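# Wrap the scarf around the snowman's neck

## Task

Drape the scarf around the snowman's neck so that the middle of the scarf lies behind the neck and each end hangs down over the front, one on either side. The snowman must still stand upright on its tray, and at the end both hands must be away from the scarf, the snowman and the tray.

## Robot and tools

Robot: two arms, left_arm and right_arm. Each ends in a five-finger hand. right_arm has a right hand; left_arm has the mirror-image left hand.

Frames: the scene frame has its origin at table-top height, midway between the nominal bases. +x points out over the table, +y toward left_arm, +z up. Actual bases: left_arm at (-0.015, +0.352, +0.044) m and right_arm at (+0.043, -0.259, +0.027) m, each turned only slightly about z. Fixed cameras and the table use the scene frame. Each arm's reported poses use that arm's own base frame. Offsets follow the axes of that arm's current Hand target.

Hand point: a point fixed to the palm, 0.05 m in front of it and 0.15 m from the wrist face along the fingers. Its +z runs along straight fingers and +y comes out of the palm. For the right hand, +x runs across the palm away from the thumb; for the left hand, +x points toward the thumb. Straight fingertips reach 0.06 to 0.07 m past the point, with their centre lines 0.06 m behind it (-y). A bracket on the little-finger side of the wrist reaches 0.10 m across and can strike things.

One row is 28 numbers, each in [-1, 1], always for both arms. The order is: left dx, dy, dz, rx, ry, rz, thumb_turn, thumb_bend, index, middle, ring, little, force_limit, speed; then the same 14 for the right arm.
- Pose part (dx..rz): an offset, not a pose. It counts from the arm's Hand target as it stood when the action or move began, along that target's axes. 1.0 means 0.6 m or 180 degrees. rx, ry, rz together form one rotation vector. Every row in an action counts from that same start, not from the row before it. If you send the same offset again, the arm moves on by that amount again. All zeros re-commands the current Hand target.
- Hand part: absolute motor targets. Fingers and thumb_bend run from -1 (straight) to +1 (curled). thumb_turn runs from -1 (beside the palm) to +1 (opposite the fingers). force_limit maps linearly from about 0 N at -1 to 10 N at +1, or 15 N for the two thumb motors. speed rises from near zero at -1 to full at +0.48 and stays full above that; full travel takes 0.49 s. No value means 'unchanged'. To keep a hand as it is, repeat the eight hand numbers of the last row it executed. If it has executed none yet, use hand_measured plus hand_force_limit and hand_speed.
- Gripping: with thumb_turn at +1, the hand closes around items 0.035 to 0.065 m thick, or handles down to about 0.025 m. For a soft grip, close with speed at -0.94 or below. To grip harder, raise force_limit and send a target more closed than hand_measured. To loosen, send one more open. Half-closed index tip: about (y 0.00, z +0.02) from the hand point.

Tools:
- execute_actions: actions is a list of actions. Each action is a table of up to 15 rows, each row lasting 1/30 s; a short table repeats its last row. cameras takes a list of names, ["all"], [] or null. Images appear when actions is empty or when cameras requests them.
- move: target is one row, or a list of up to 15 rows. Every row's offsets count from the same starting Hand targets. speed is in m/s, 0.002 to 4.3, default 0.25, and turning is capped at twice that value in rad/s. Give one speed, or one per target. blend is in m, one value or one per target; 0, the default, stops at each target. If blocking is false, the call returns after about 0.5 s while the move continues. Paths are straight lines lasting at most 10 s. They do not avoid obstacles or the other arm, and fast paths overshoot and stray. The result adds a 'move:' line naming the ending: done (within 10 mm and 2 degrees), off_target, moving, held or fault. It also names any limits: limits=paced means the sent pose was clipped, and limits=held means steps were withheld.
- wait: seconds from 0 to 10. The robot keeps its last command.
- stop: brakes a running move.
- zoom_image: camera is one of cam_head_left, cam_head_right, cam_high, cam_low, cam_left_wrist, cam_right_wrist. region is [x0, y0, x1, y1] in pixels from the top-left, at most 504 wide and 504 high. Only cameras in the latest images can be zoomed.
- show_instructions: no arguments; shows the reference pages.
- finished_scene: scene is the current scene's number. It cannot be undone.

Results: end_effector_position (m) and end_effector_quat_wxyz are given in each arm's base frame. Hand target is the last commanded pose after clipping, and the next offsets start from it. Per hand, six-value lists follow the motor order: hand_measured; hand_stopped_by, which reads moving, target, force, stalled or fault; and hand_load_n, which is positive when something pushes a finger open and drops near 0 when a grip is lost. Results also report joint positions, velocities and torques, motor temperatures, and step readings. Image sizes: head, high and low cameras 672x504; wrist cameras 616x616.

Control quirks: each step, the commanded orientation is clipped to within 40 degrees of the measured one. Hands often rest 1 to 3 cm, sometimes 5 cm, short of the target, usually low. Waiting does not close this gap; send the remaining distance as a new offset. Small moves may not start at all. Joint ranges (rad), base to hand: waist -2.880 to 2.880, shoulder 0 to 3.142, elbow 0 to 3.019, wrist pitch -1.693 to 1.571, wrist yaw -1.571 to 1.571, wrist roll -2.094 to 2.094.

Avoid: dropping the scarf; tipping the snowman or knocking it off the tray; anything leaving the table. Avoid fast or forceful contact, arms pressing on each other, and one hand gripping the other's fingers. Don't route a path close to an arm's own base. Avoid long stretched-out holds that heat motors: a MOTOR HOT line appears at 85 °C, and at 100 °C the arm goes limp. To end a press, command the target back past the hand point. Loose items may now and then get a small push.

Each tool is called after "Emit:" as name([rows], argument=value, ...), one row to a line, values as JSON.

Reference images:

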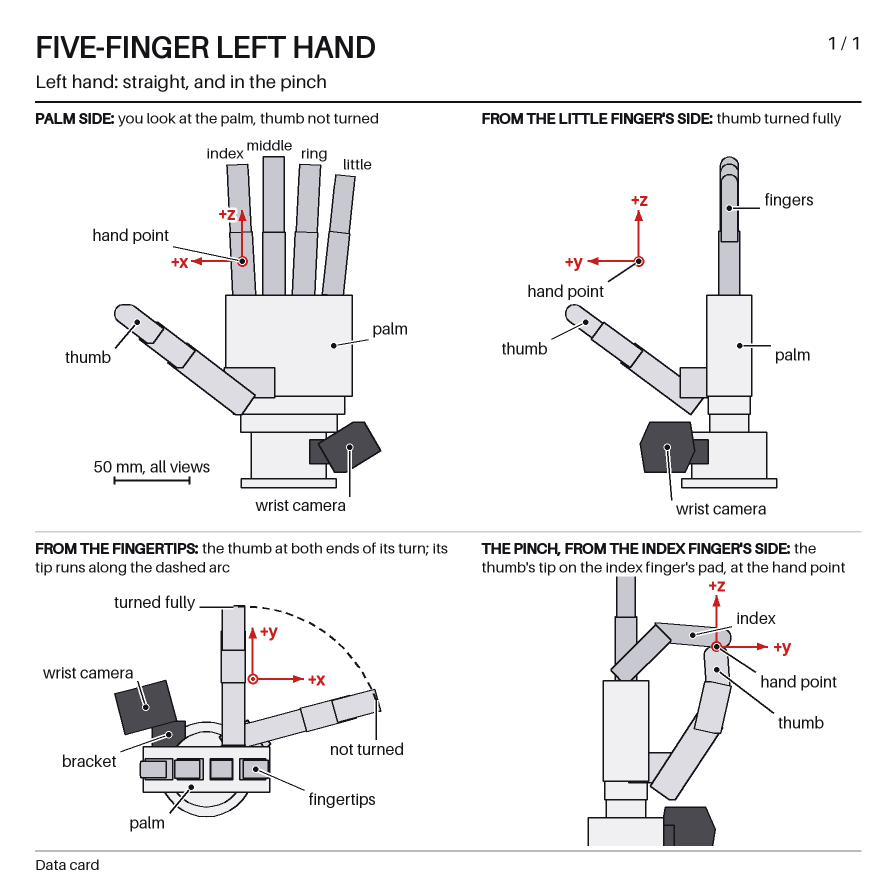

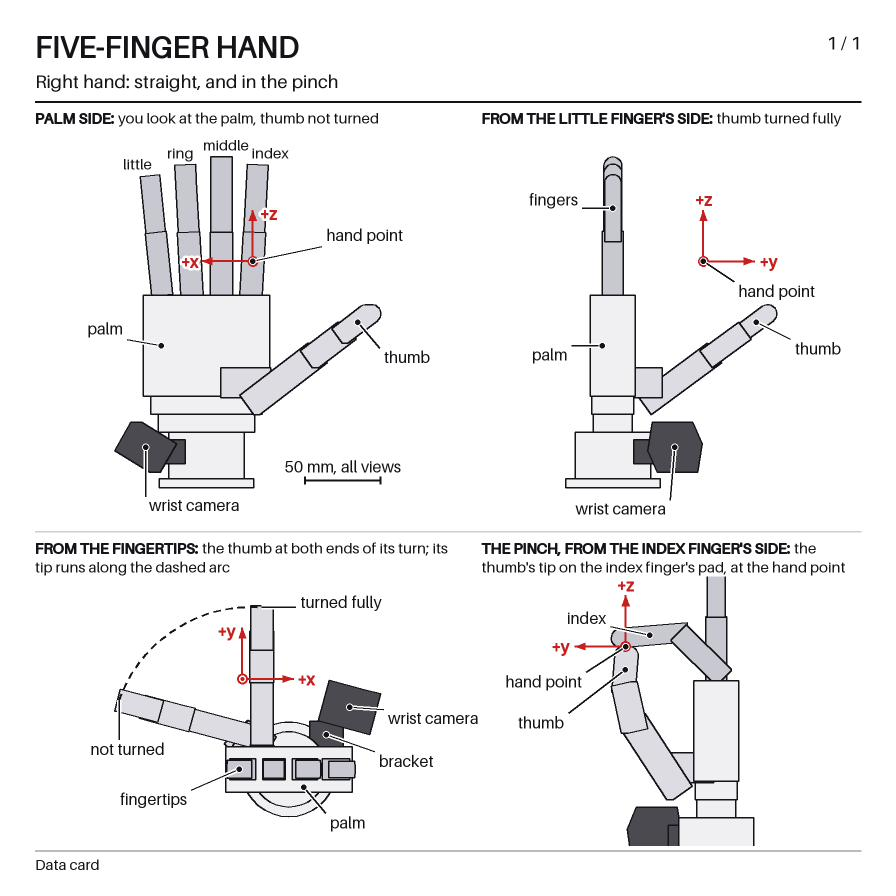

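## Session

Emit:
execute_actions(actions=[])

Scene clock: 0.00 s.
left_arm: end_effector_position=(+0.0590, -0.2791, +0.1483) hand_measured=(-1.000, -1.000, -1.000, -1.000, -1.000, -1.000) hand_load_n=(+0.0, +0.0, +0.0, +0.0, +0.0, +0.0) hand_stopped_by=(target, target, target, target, target, target) hand_force_limit=0.00 hand_speed=-0.80 end_effector_quat_wxyz=(+0.003, +0.128, +0.991, -0.028) | right_arm: end_effector_position=(+0.3069, -0.1827, +0.2099) hand_measured=(-1.000, -1.000, -1.000, -1.000, -1.000, -1.000) hand_load_n=(+0.0, +0.0, -0.5, +0.0, +0.0, +0.0) hand_stopped_by=(target, target, target, target, target, target) hand_force_limit=0.00 hand_speed=-0.80 end_effector_quat_wxyz=(+0.065, +0.485, +0.729, +0.478)
Joint positions: left_arm=[-1.352 1.25 1.008 -1.273 0.013 0.474] | right_arm=[-1.105 1.382 0.914 -1.638 -0.901 1.375]
Joint velocities: within noise
Joint torques (N m): no reading
Motor temperatures (°C): left_arm=[28 26 27 26 27 27] | right_arm=[29 30 32 30 28 25]
Heat: left arm: hottest waist 28 °C; right arm: hottest elbow 32 °C.
Hand target: left_arm +0.0610, -0.2881, +0.1576; +0.009, +0.128, +0.991, -0.043 | right_arm +0.3092, -0.1872, +0.2150; +0.071, +0.483, +0.733, +0.475

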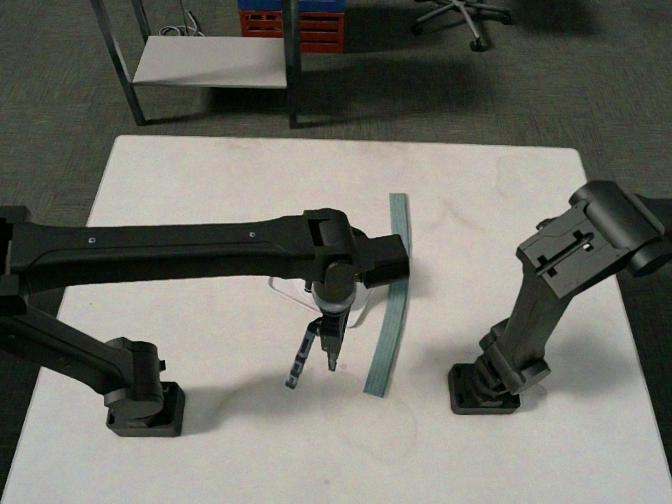

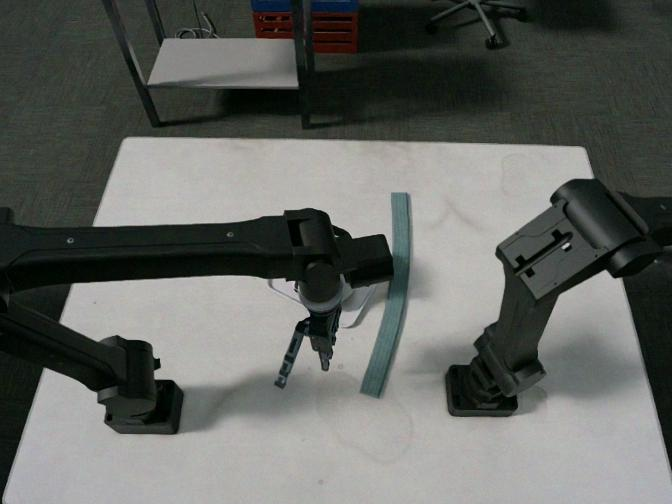

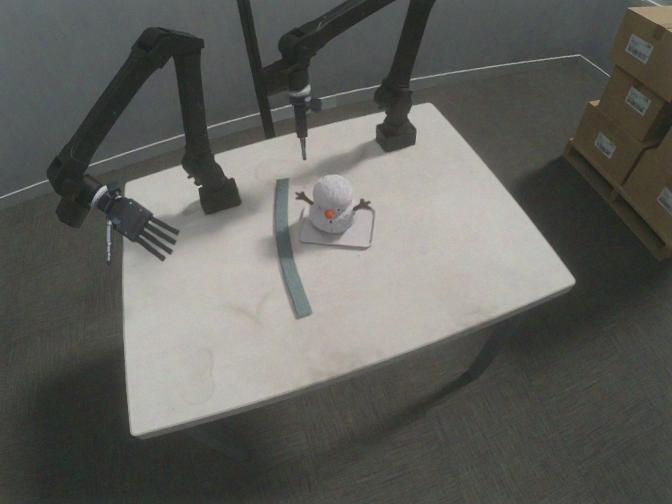

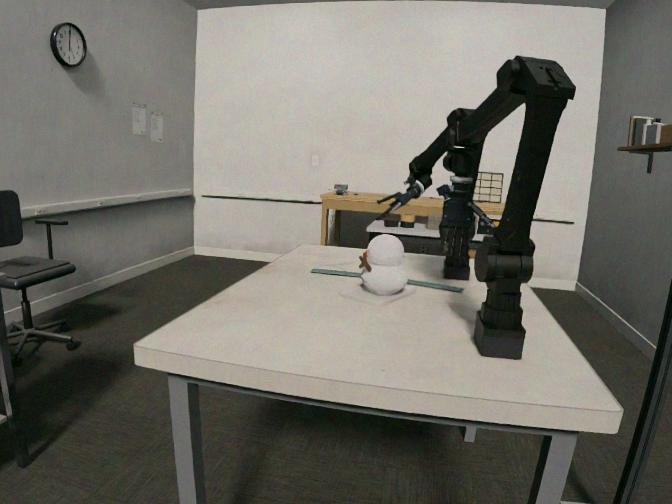

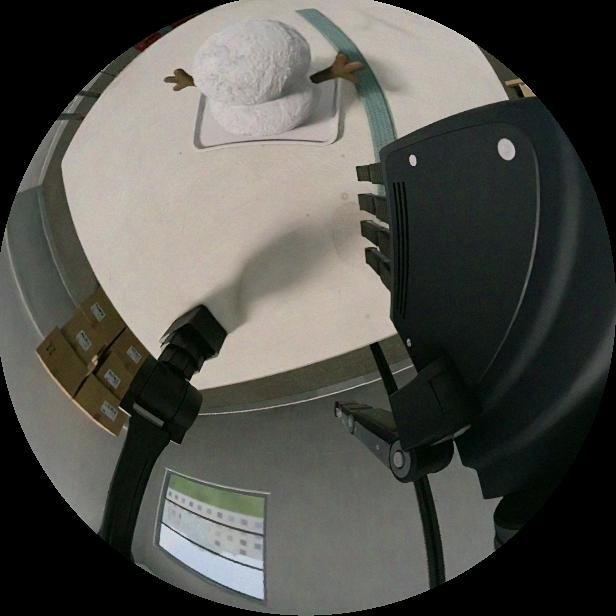

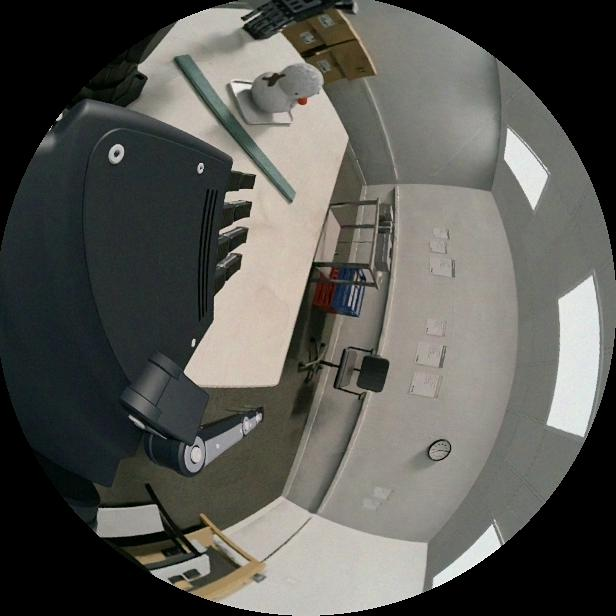

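Emit:
move([
  [0,-0.022,-0.249,0,0,0,-1,-1,-1,-1,-1,-1,0,-0.8,0,0,0,0,0,0,-1,-1,-1,-1,-1,-1,0,-0.8],
  [-0.548,0.4475,-0.29,0.2369,-0.1183,-0.2271,-1,-1,-1,-1,-1,-1,0,-0.8,0,0,0,0,0,0,-1,-1,-1,-1,-1,-1,0,-0.8],
], speed=0.3, blend=0.04, cameras=["cam_head_left","cam_high","cam_low"])

Emit:
zoom_image(camera="cam_head_left", region=[210, 180, 430, 420])

Scene clock: 7.73 s.
left_arm: end_effector_position=(+0.4264, -0.0984, +0.2918) hand_measured=(-1.000, -1.000, -1.000, -1.000, -1.000, -1.000) hand_load_n=(+0.0, +0.0, +0.0, +0.0, +0.0, +0.0) hand_stopped_by=(target, target, target, target, target, target) hand_force_limit=0.00 hand_speed=-0.80 end_effector_quat_wxyz=(+0.091, -0.241, +0.878, -0.404) | right_arm: end_effector_position=(+0.3069, -0.1827, +0.2099) hand_measured=(-1.000, -1.000, -1.000, -1.000, -1.000, -1.000) hand_load_n=(+0.0, +0.0, +0.0, +0.0, +0.0, +0.0) hand_stopped_by=(target, target, target, target, target, target) hand_force_limit=0.00 hand_speed=-0.80 end_effector_quat_wxyz=(+0.065, +0.485, +0.729, +0.478)
Joint positions: left_arm=[0.032 1.312 1.353 -1.143 0.743 0.881] | right_arm=[-1.105 1.382 0.914 -1.638 -0.901 1.375]
Joint torques (N m): left_arm=[-0.26 -11.75 13.93 2.37 0.5 -0.08] | right_arm=[0.21 -9.17 7.43 -0.55 -0.59 0.05]
Heat: left arm: hottest waist 28 °C; right arm: hottest elbow 33 °C.
Hand target: left_arm +0.4461, -0.0970, +0.3180; +0.123, -0.232, +0.872, -0.413 | right_arm +0.3092, -0.1872, +0.2150; +0.071, +0.483, +0.733, +0.475
Off the commanded pose: left_arm 0.033 m, 4 deg | right_arm 0.007 m, 1 deg.
move: off_target (left_arm)
Images, in order (width x height): cam_head_left 672x504, cam_high 672x504, cam_low 672x504.

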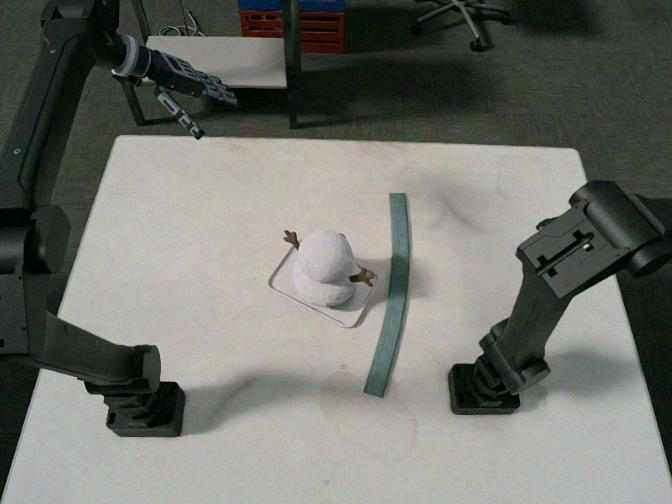

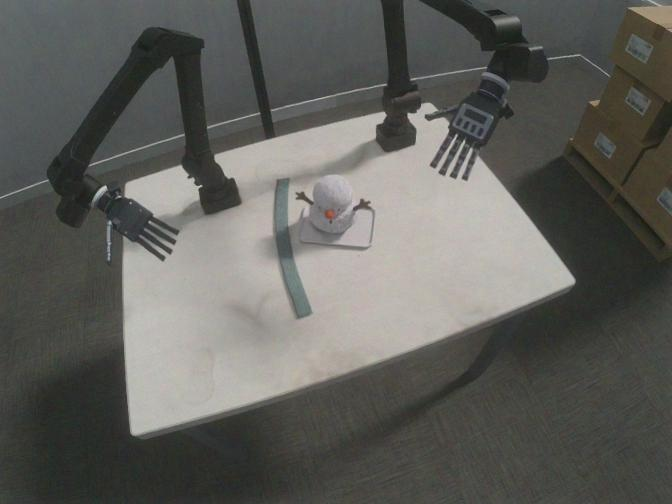

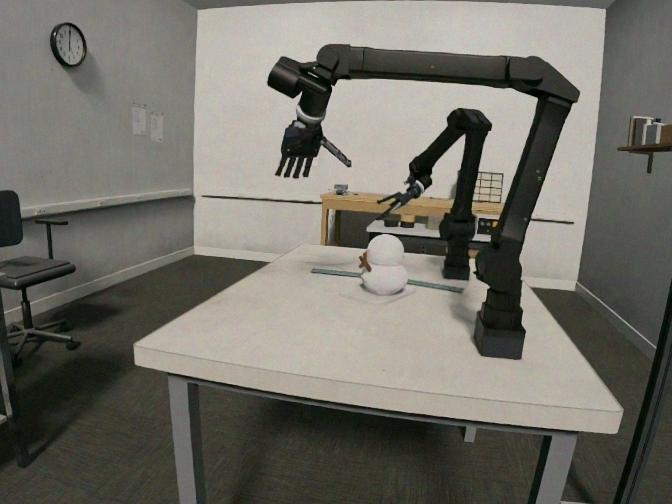

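Scaled by 2.100.

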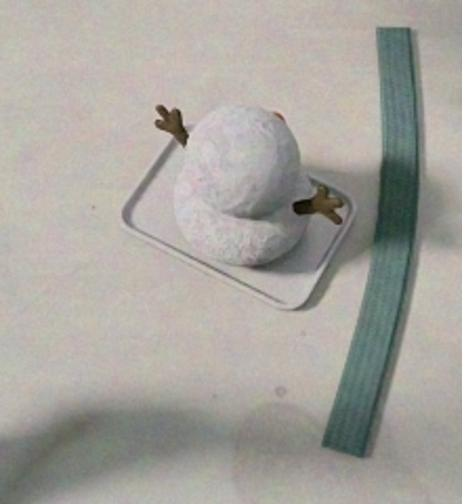

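Emit:
move(target=[0.3092,-0.1905,0.6802,0,0.1209,0.0979,1,-1,0,0.35,1,1,-0.4,-0.3,-0.002,0.1015,0.0342,0.528,-0.0843,-0.5784,1,-1,0,0.35,1,1,-0.4,-0.3], speed=0.3, cameras=["cam_head_left","cam_high","cam_low","cam_left_wrist"])

Emit:
zoom_image(camera="cam_head_left", region=[330, 120, 530, 320])

Scene clock: 19.83 s.
left_arm: end_effector_position=(+0.4741, -0.5062, +0.1213) hand_measured=(+1.000, -1.000, +0.000, +0.350, +1.000, +1.000) hand_load_n=(+0.0, +0.0, +0.0, +0.5, +0.0, +0.0) hand_stopped_by=(target, target, target, target, target, target) hand_force_limit=-0.40 hand_speed=-0.30 end_effector_quat_wxyz=(+0.000, -0.026, +0.912, -0.408) | right_arm: end_effector_position=(+0.3565, -0.1728, +0.2457) hand_measured=(+1.000, -1.000, +0.000, +0.350, +1.000, +1.000) hand_load_n=(+0.0, +0.0, +0.0, +0.0, +0.0, +0.0) hand_stopped_by=(target, target, target, target, target, target) hand_force_limit=-0.40 hand_speed=-0.30 end_effector_quat_wxyz=(+0.112, -0.254, +0.874, -0.399)
Joint positions: left_arm=[-0.671 1.968 1.707 -0.686 0.607 0.641] | right_arm=[-0.341 0.96 0.945 -0.825 0.49 0.474]
Joint torques (N m): left_arm=[-1.08 -22.24 13.72 1.96 0.31 -0.02] | right_arm=[1.14 -6.59 8.18 2.39 0.32 -0.04]
Heat: left arm: hottest elbow 30 °C; right arm: hottest elbow 34 °C.
Hand target: left_arm +0.4862, -0.5245, +0.1456; +0.018, -0.014, +0.905, -0.425 | right_arm +0.3604, -0.1703, +0.2502; +0.121, -0.257, +0.868, -0.407
Off the commanded pose: left_arm 0.033 m, 3 deg | right_arm 0.006 m, 2 deg.
move: off_target (left_arm)
Images, in order (width x height): cam_head_left 672x504, cam_high 672x504, cam_low 672x504, cam_left_wrist 616x616.

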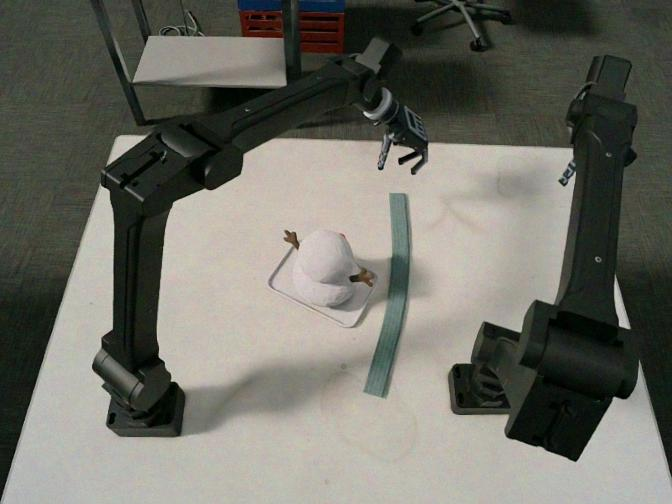

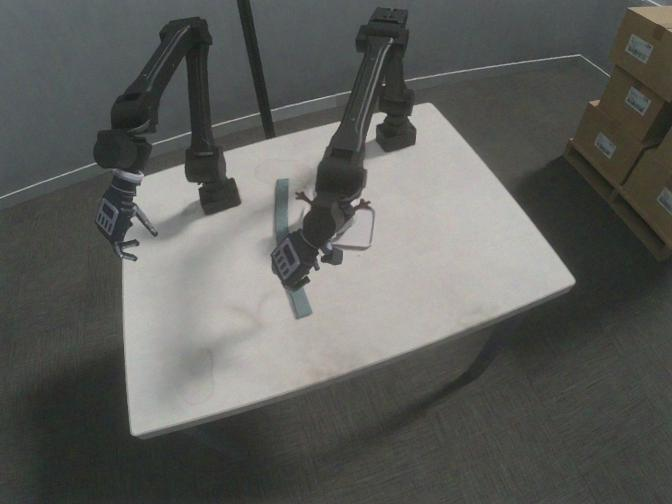

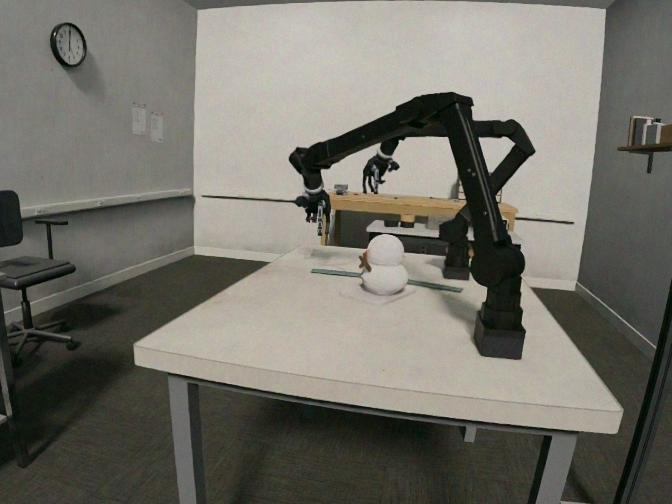

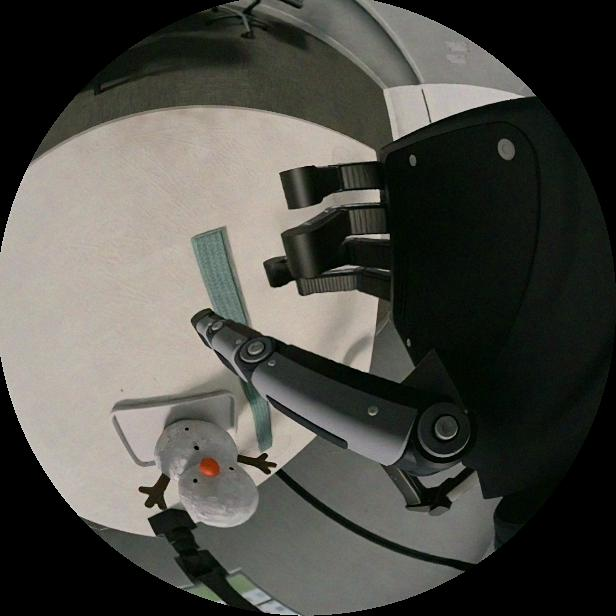

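Scaled by 2.520.

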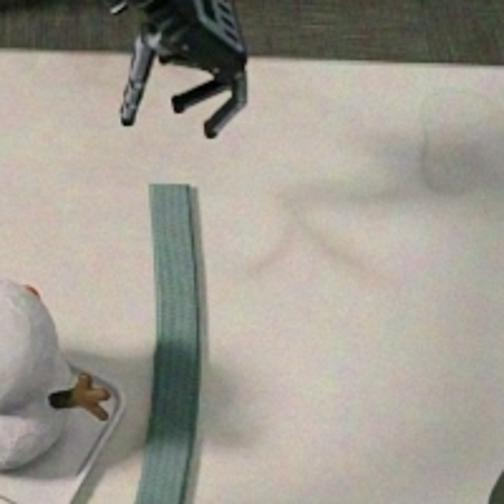

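Emit:
move(target=[-0.0055,0.0933,0.123,0,0,0,1,-1,0,0.35,1,1,-0.4,-0.8,0,0,0,0,0,0,1,-1,0,0.35,1,1,-0.4,-0.8], speed=0.15, cameras=["cam_head_left","cam_low","cam_left_wrist"])

Emit:
zoom_image(camera="cam_head_left", region=[330, 120, 480, 270])

Emit:
zoom_image(camera="cam_low", region=[270, 160, 420, 310])

Scene clock: 22.03 s.
left_arm: end_effector_position=(+0.4911, -0.5333, +0.0454) hand_measured=(+1.000, -1.000, +0.000, +0.350, +1.000, +1.000) hand_load_n=(+0.0, +0.0, +0.0, +0.0, +0.0, +0.0) hand_stopped_by=(target, target, target, target, target, target) hand_force_limit=-0.40 hand_speed=-0.80 end_effector_quat_wxyz=(+0.009, -0.021, +0.910, -0.414) | right_arm: end_effector_position=(+0.3564, -0.1728, +0.2455) hand_measured=(+1.000, -1.000, +0.000, +0.350, +1.000, +1.000) hand_load_n=(+0.0, +0.0, +0.0, +0.0, +0.0, +0.0) hand_stopped_by=(target, target, target, target, target, target) hand_force_limit=-0.40 hand_speed=-0.80 end_effector_quat_wxyz=(+0.111, -0.254, +0.874, -0.399)
Joint positions: left_arm=[-0.687 2.1 1.707 -0.524 0.596 0.63] | right_arm=[-0.341 0.96 0.945 -0.825 0.49 0.474]
Joint torques (N m): left_arm=[-1.67 -24.06 8.95 2.82 0.23 -0.07] | right_arm=[1.14 -6.65 8.18 2.41 0.32 -0.02]
Heat: left arm: hottest elbow 30 °C; right arm: hottest elbow 34 °C.
Hand target: left_arm +0.4920, -0.5455, +0.0555; +0.018, -0.014, +0.905, -0.425 | right_arm +0.3603, -0.1702, +0.2500; +0.121, -0.257, +0.868, -0.406
Off the commanded pose: left_arm 0.016 m, 2 deg | right_arm 0.007 m, 2 deg.
move: off_target (left_arm)
Images, in order (width x height): cam_head_left 672x504, cam_low 672x504, cam_left_wrist 616x616.

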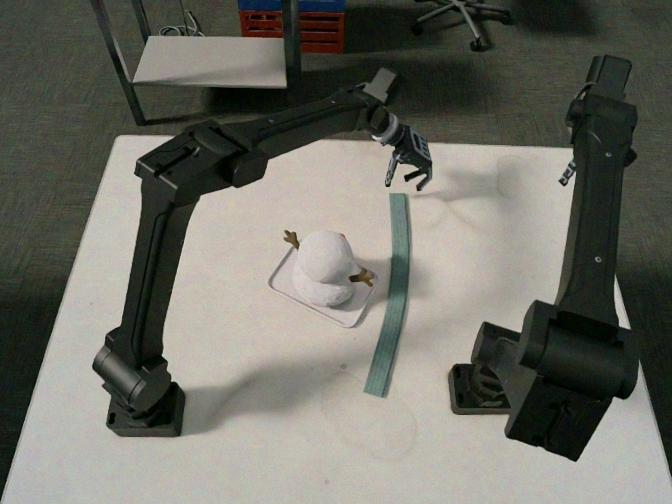

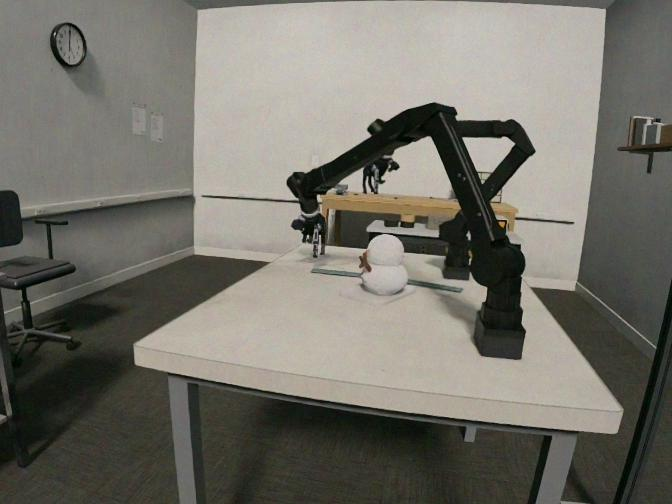

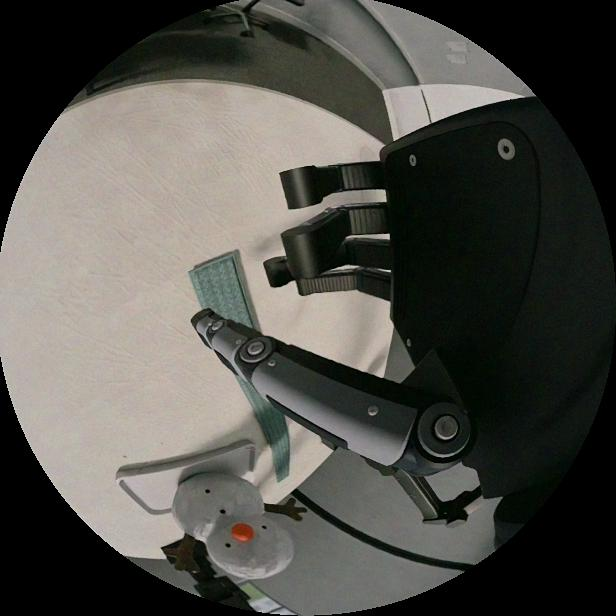

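Scaled by 3.360.

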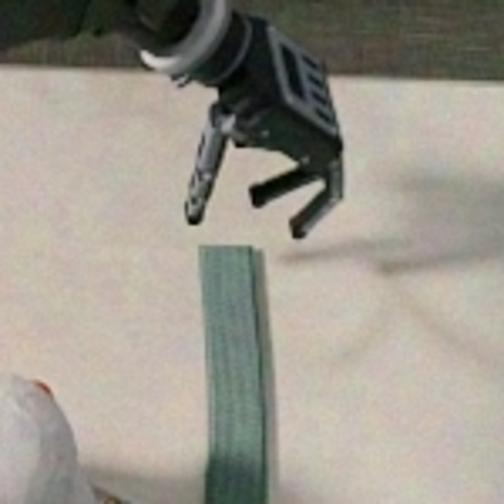

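Scaled by 3.360.

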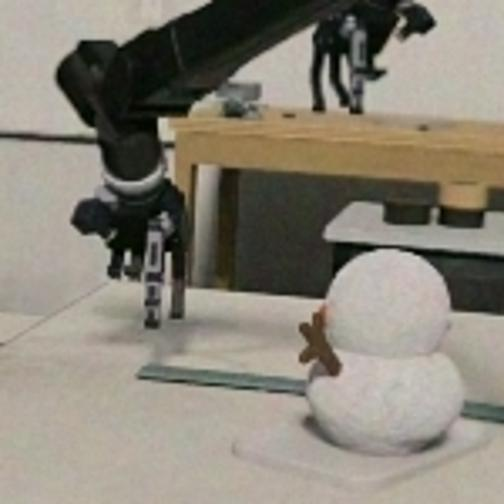

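Emit:
move(target=[0.0283,0.0447,0.0393,0,0,0,1,-1,0,0.35,1,1,-0.4,-0.8,0,0,0,0,0,0,1,-1,0,0.35,1,1,-0.4,-0.8], speed=0.1, cameras=["cam_head_left","cam_low"])

Emit:
zoom_image(camera="cam_head_left", region=[330, 120, 480, 270])

Emit:
zoom_image(camera="cam_low", region=[270, 200, 370, 300])

Scene clock: 23.60 s.
left_arm: end_effector_position=(+0.4794, -0.5397, +0.0215) hand_measured=(+1.000, -1.000, +0.000, +0.350, +1.000, +1.000) hand_load_n=(+0.0, +0.0, +0.0, +0.5, +0.0, +0.0) hand_stopped_by=(target, target, target, target, target, target) hand_force_limit=-0.40 hand_speed=-0.80 end_effector_quat_wxyz=(+0.016, -0.017, +0.907, -0.421) | right_arm: end_effector_position=(+0.3564, -0.1728, +0.2455) hand_measured=(+1.000, -1.000, +0.000, +0.350, +1.000, +1.000) hand_load_n=(+0.0, +0.0, +0.0, +0.0, +0.0, +0.0) hand_stopped_by=(target, target, target, target, target, target) hand_force_limit=-0.40 hand_speed=-0.80 end_effector_quat_wxyz=(+0.111, -0.254, +0.874, -0.399)
Joint positions: left_arm=[-0.706 2.104 1.638 -0.419 0.585 0.613] | right_arm=[-0.341 0.96 0.945 -0.825 0.49 0.474]
Joint torques (N m): left_arm=[-1.61 -23.12 7.62 3 0.22 -0.05] | right_arm=[1.14 -6.65 8.18 2.41 0.32 -0.02]
Heat: left arm: hottest elbow 30 °C; right arm: hottest elbow 34 °C.
Hand target: left_arm +0.4759, -0.5472, +0.0196; +0.018, -0.014, +0.905, -0.425 | right_arm +0.3603, -0.1702, +0.2500; +0.121, -0.257, +0.868, -0.406
Off the commanded pose: left_arm 0.009 m, 1 deg | right_arm 0.006 m, 2 deg.
move: done
Images, in order (width x height): cam_head_left 672x504, cam_low 672x504.

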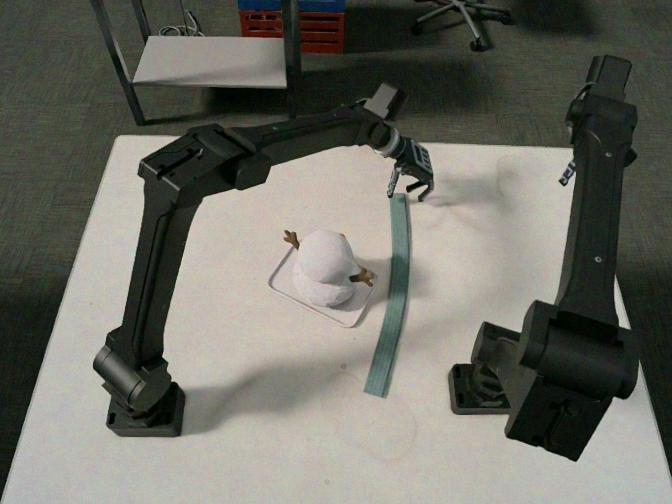

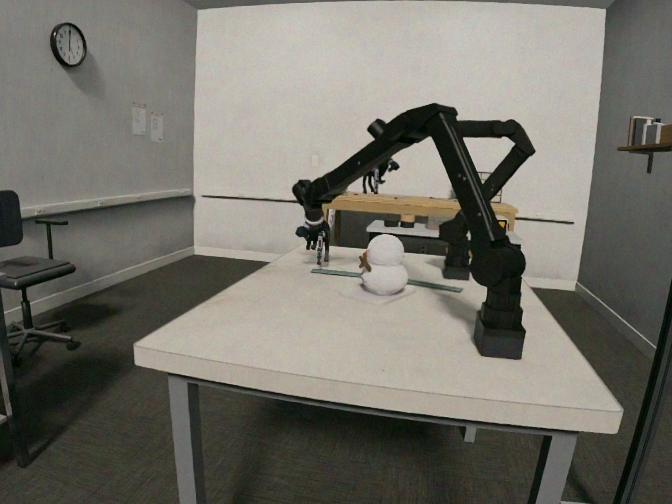

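Scaled by 3.360.

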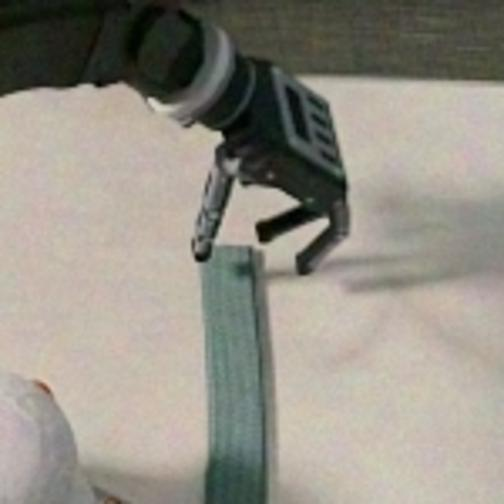

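Scaled by 5.040.

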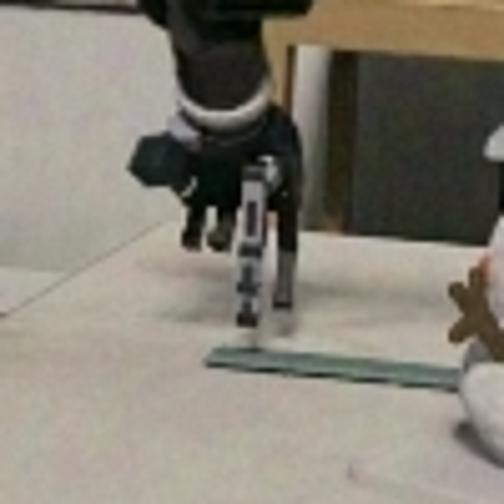

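Emit:
move(target=[0.0047,0.0395,0.019,0,0,0,1,-1,0,0.35,1,1,-0.4,-0.8,0,0,0,0,0,0,1,-1,0,0.35,1,1,-0.4,-0.8], speed=0.06, cameras=["cam_head_left","cam_low","cam_left_wrist"])

Emit:
zoom_image(camera="cam_head_left", region=[330, 120, 480, 270])

Emit:
zoom_image(camera="cam_low", region=[270, 200, 370, 300])

Scene clock: 25.07 s.
left_arm: end_effector_position=(+0.4749, -0.5359, -0.0035) hand_measured=(+1.000, -1.000, +0.000, +0.350, +1.000, +1.000) hand_load_n=(+0.0, +0.0, +0.0, +0.0, +0.0, +0.0) hand_stopped_by=(target, target, target, target, target, target) hand_force_limit=-0.40 hand_speed=-0.80 end_effector_quat_wxyz=(+0.016, -0.017, +0.907, -0.421) | right_arm: end_effector_position=(+0.3564, -0.1728, +0.2455) hand_measured=(+1.000, -1.000, +0.000, +0.350, +1.000, +1.000) hand_load_n=(+0.0, +0.0, +0.0, +0.0, +0.0, +0.0) hand_stopped_by=(target, target, target, target, target, target) hand_force_limit=-0.40 hand_speed=-0.80 end_effector_quat_wxyz=(+0.111, -0.254, +0.874, -0.399)
Joint positions: left_arm=[-0.706 2.122 1.596 -0.36 0.585 0.613] | right_arm=[-0.341 0.96 0.945 -0.825 0.49 0.474]
Joint torques (N m): left_arm=[-1.14 -23.41 7.27 2.89 0.31 -0.01] | right_arm=[1.14 -6.65 8.18 2.41 0.32 -0.02]
Heat: left arm: hottest elbow 30 °C; right arm: hottest elbow 34 °C.
Hand target: left_arm +0.4733, -0.5410, -0.0061; +0.018, -0.014, +0.905, -0.425 | right_arm +0.3603, -0.1702, +0.2500; +0.121, -0.257, +0.868, -0.406
Off the commanded pose: left_arm 0.006 m, 1 deg | right_arm 0.006 m, 2 deg.
move: done
Images, in order (width x height): cam_head_left 672x504, cam_low 672x504, cam_left_wrist 616x616.

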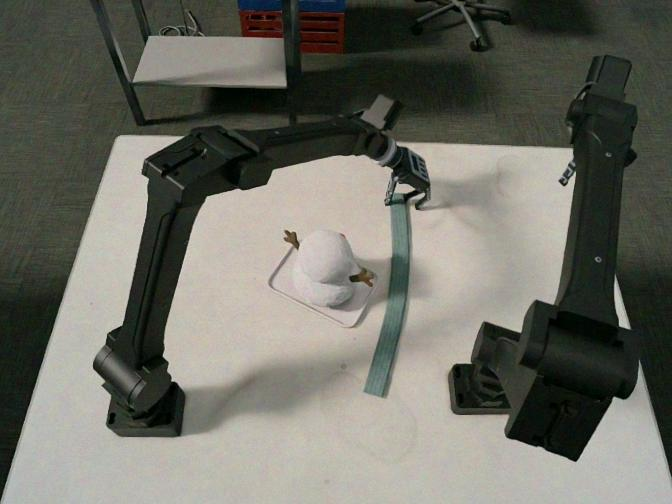

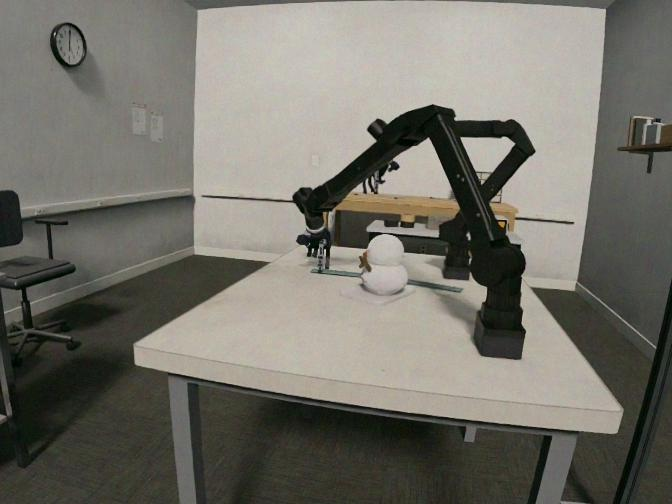

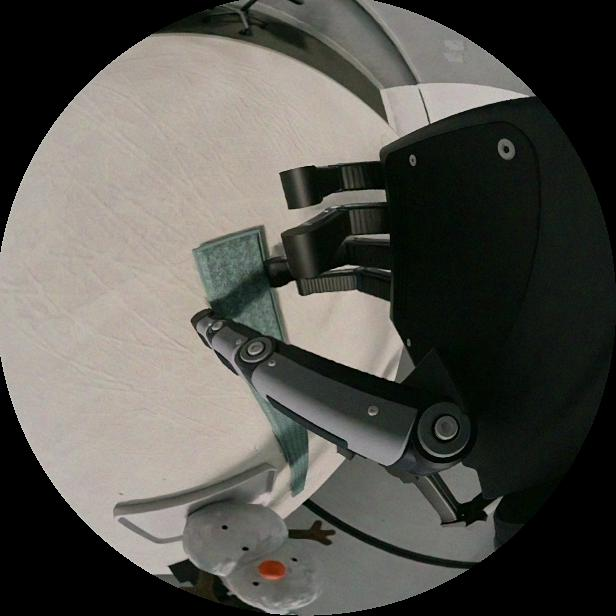

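Scaled by 3.360.

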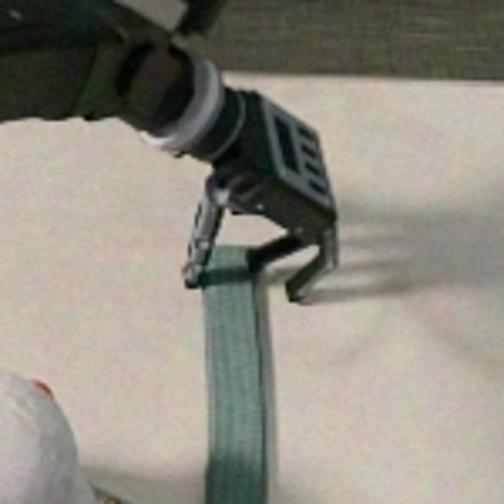

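Scaled by 5.040.

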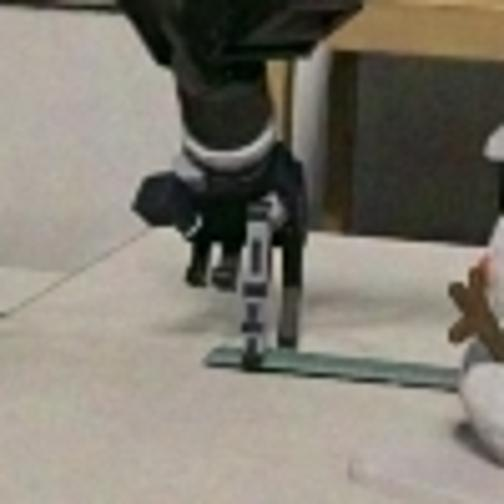

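Emit:
move(target=[0,0.0078,0.0063,0,0,0,1,-1,0,0.35,1,1,-0.4,-0.8,0,0,0,0,0,0,1,-1,0,0.35,1,1,-0.4,-0.8], speed=0.06, cameras=["cam_low","cam_left_wrist"])

Emit:
zoom_image(camera="cam_low", region=[270, 200, 370, 300])

Scene clock: 26.13 s.
left_arm: end_effector_position=(+0.4765, -0.5373, -0.0027) hand_measured=(+1.000, -1.000, +0.000, +0.350, +1.000, +1.000) hand_load_n=(+0.5, +0.0, +0.0, +0.0, +0.0, +0.0) hand_stopped_by=(target, target, target, target, target, target) hand_force_limit=-0.40 hand_speed=-0.80 end_effector_quat_wxyz=(+0.019, -0.016, +0.906, -0.424) | right_arm: end_effector_position=(+0.3564, -0.1728, +0.2455) hand_measured=(+1.000, -1.000, +0.000, +0.350, +1.000, +1.000) hand_load_n=(+0.0, +0.0, +0.0, +0.0, +0.0, +0.5) hand_stopped_by=(target, target, target, target, target, target) hand_force_limit=-0.40 hand_speed=-0.80 end_effector_quat_wxyz=(+0.111, -0.254, +0.874, -0.399)
Joint positions: left_arm=[-0.706 2.122 1.596 -0.35 0.585 0.613] | right_arm=[-0.341 0.96 0.945 -0.825 0.49 0.474]
Joint torques (N m): left_arm=[-1.03 -22.36 6.99 2.84 0.32 -0.01] | right_arm=[1.2 -6.65 8.18 2.41 0.32 -0.02]
Heat: left arm: hottest elbow 30 °C; right arm: hottest elbow 34 °C.
Hand target: left_arm +0.4734, -0.5408, -0.0121; +0.018, -0.014, +0.905, -0.425 | right_arm +0.3603, -0.1702, +0.2500; +0.121, -0.257, +0.868, -0.406
Off the commanded pose: left_arm 0.011 m, 0 deg | right_arm 0.006 m, 2 deg.
move: off_target (left_arm)
Images, in order (width x height): cam_low 672x504, cam_left_wrist 616x616.

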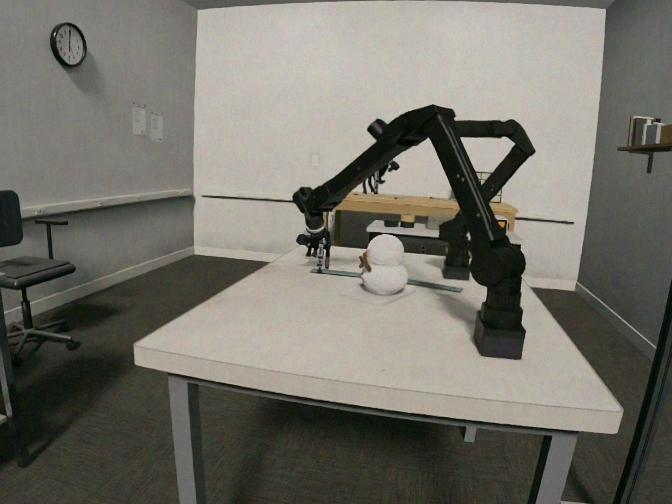

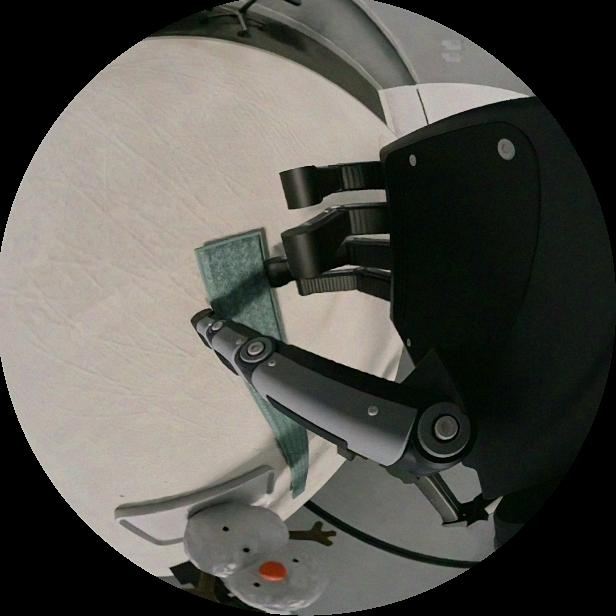

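Scaled by 5.040.

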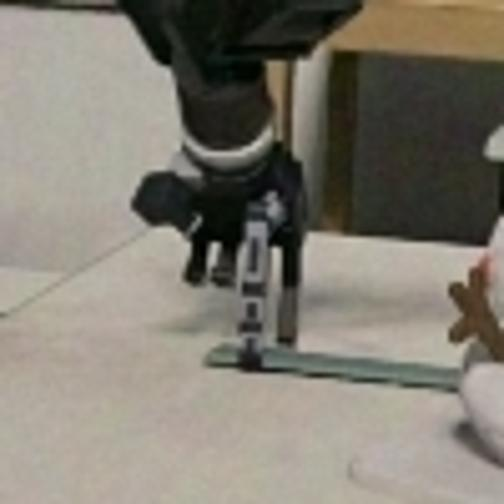

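Emit:
move(target=[0,0,0,0,0,0,1,-0.4,0,0.35,1,1,-0.4,-0.8,0,0,0,0,0,0,1,-1,0,0.35,1,1,-0.4,-0.8], cameras=["cam_low","cam_left_wrist","cam_head_left"])

Emit:
zoom_image(camera="cam_head_left", region=[330, 120, 480, 270])

Scene clock: 28.00 s.
left_arm: end_effector_position=(+0.4765, -0.5374, -0.0043) hand_measured=(+1.000, -0.614, +0.000, +0.350, +1.000, +1.000) hand_load_n=(+0.5, +4.0, +0.0, +1.5, +0.0, +0.0) hand_stopped_by=(target, force, target, target, target, target) hand_force_limit=-0.40 hand_speed=-0.80 end_effector_quat_wxyz=(+0.019, -0.016, +0.906, -0.423) | right_arm: end_effector_position=(+0.3564, -0.1728, +0.2455) hand_measured=(+1.000, -1.000, +0.000, +0.350, +1.000, +1.000) hand_load_n=(+0.0, +0.0, +0.0, +0.0, -0.5, +0.0) hand_stopped_by=(target, target, target, target, target, target) hand_force_limit=-0.40 hand_speed=-0.80 end_effector_quat_wxyz=(+0.111, -0.254, +0.874, -0.399)
Joint positions: left_arm=[-0.706 2.125 1.596 -0.348 0.586 0.613] | right_arm=[-0.341 0.96 0.945 -0.825 0.49 0.474]
Joint torques (N m): left_arm=[-1.08 -22.89 6.98 2.8 0.31 0] | right_arm=[1.14 -6.65 8.18 2.41 0.32 -0.02]
Heat: left arm: hottest elbow 30 °C; right arm: hottest elbow 34 °C.
Hand target: left_arm +0.4735, -0.5409, -0.0121; +0.018, -0.014, +0.905, -0.425 | right_arm +0.3603, -0.1702, +0.2500; +0.121, -0.257, +0.868, -0.406
Off the commanded pose: left_arm 0.009 m, 0 deg | right_arm 0.006 m, 2 deg.
move: done
Images, in order (width x height): cam_head_left 672x504, cam_low 672x504, cam_left_wrist 616x616.

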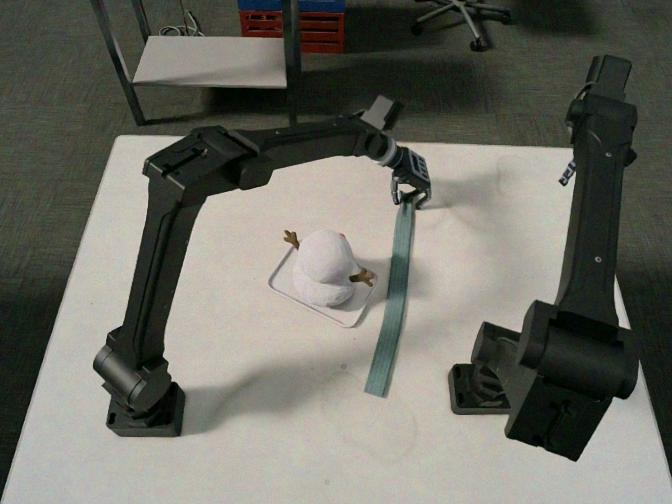

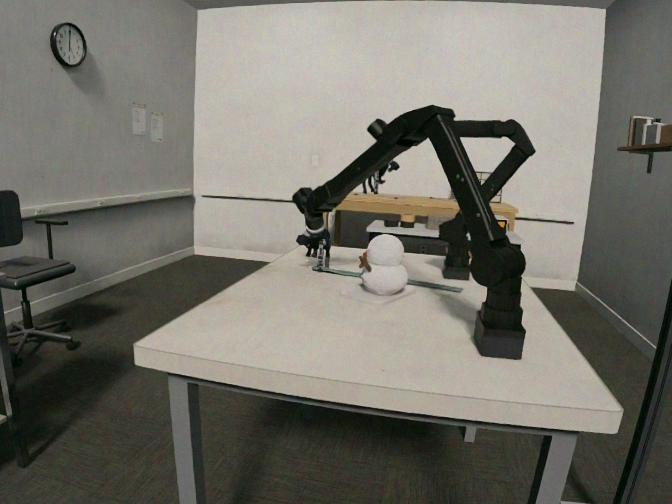

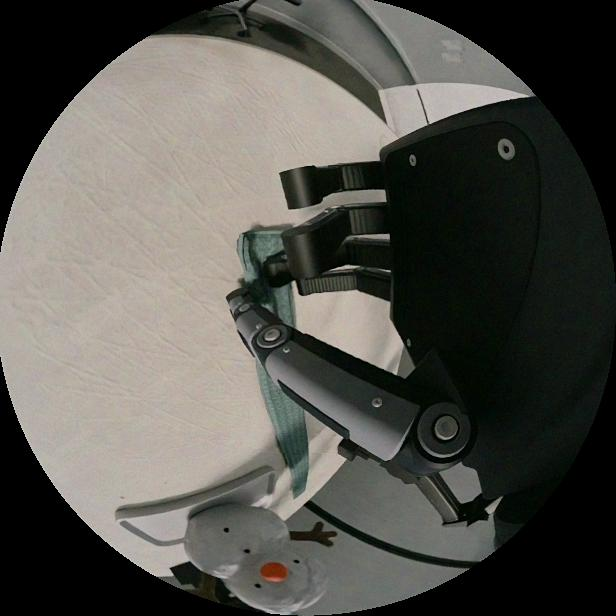

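Scaled by 3.360.

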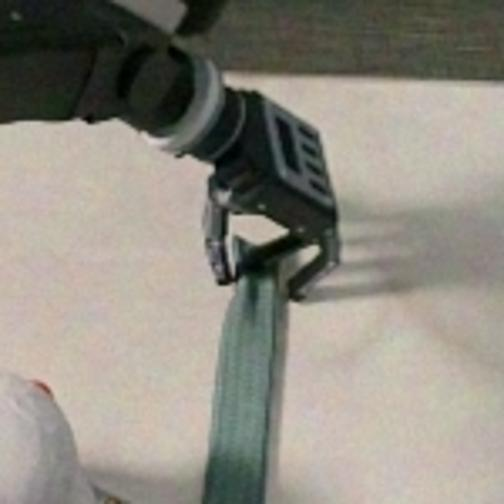

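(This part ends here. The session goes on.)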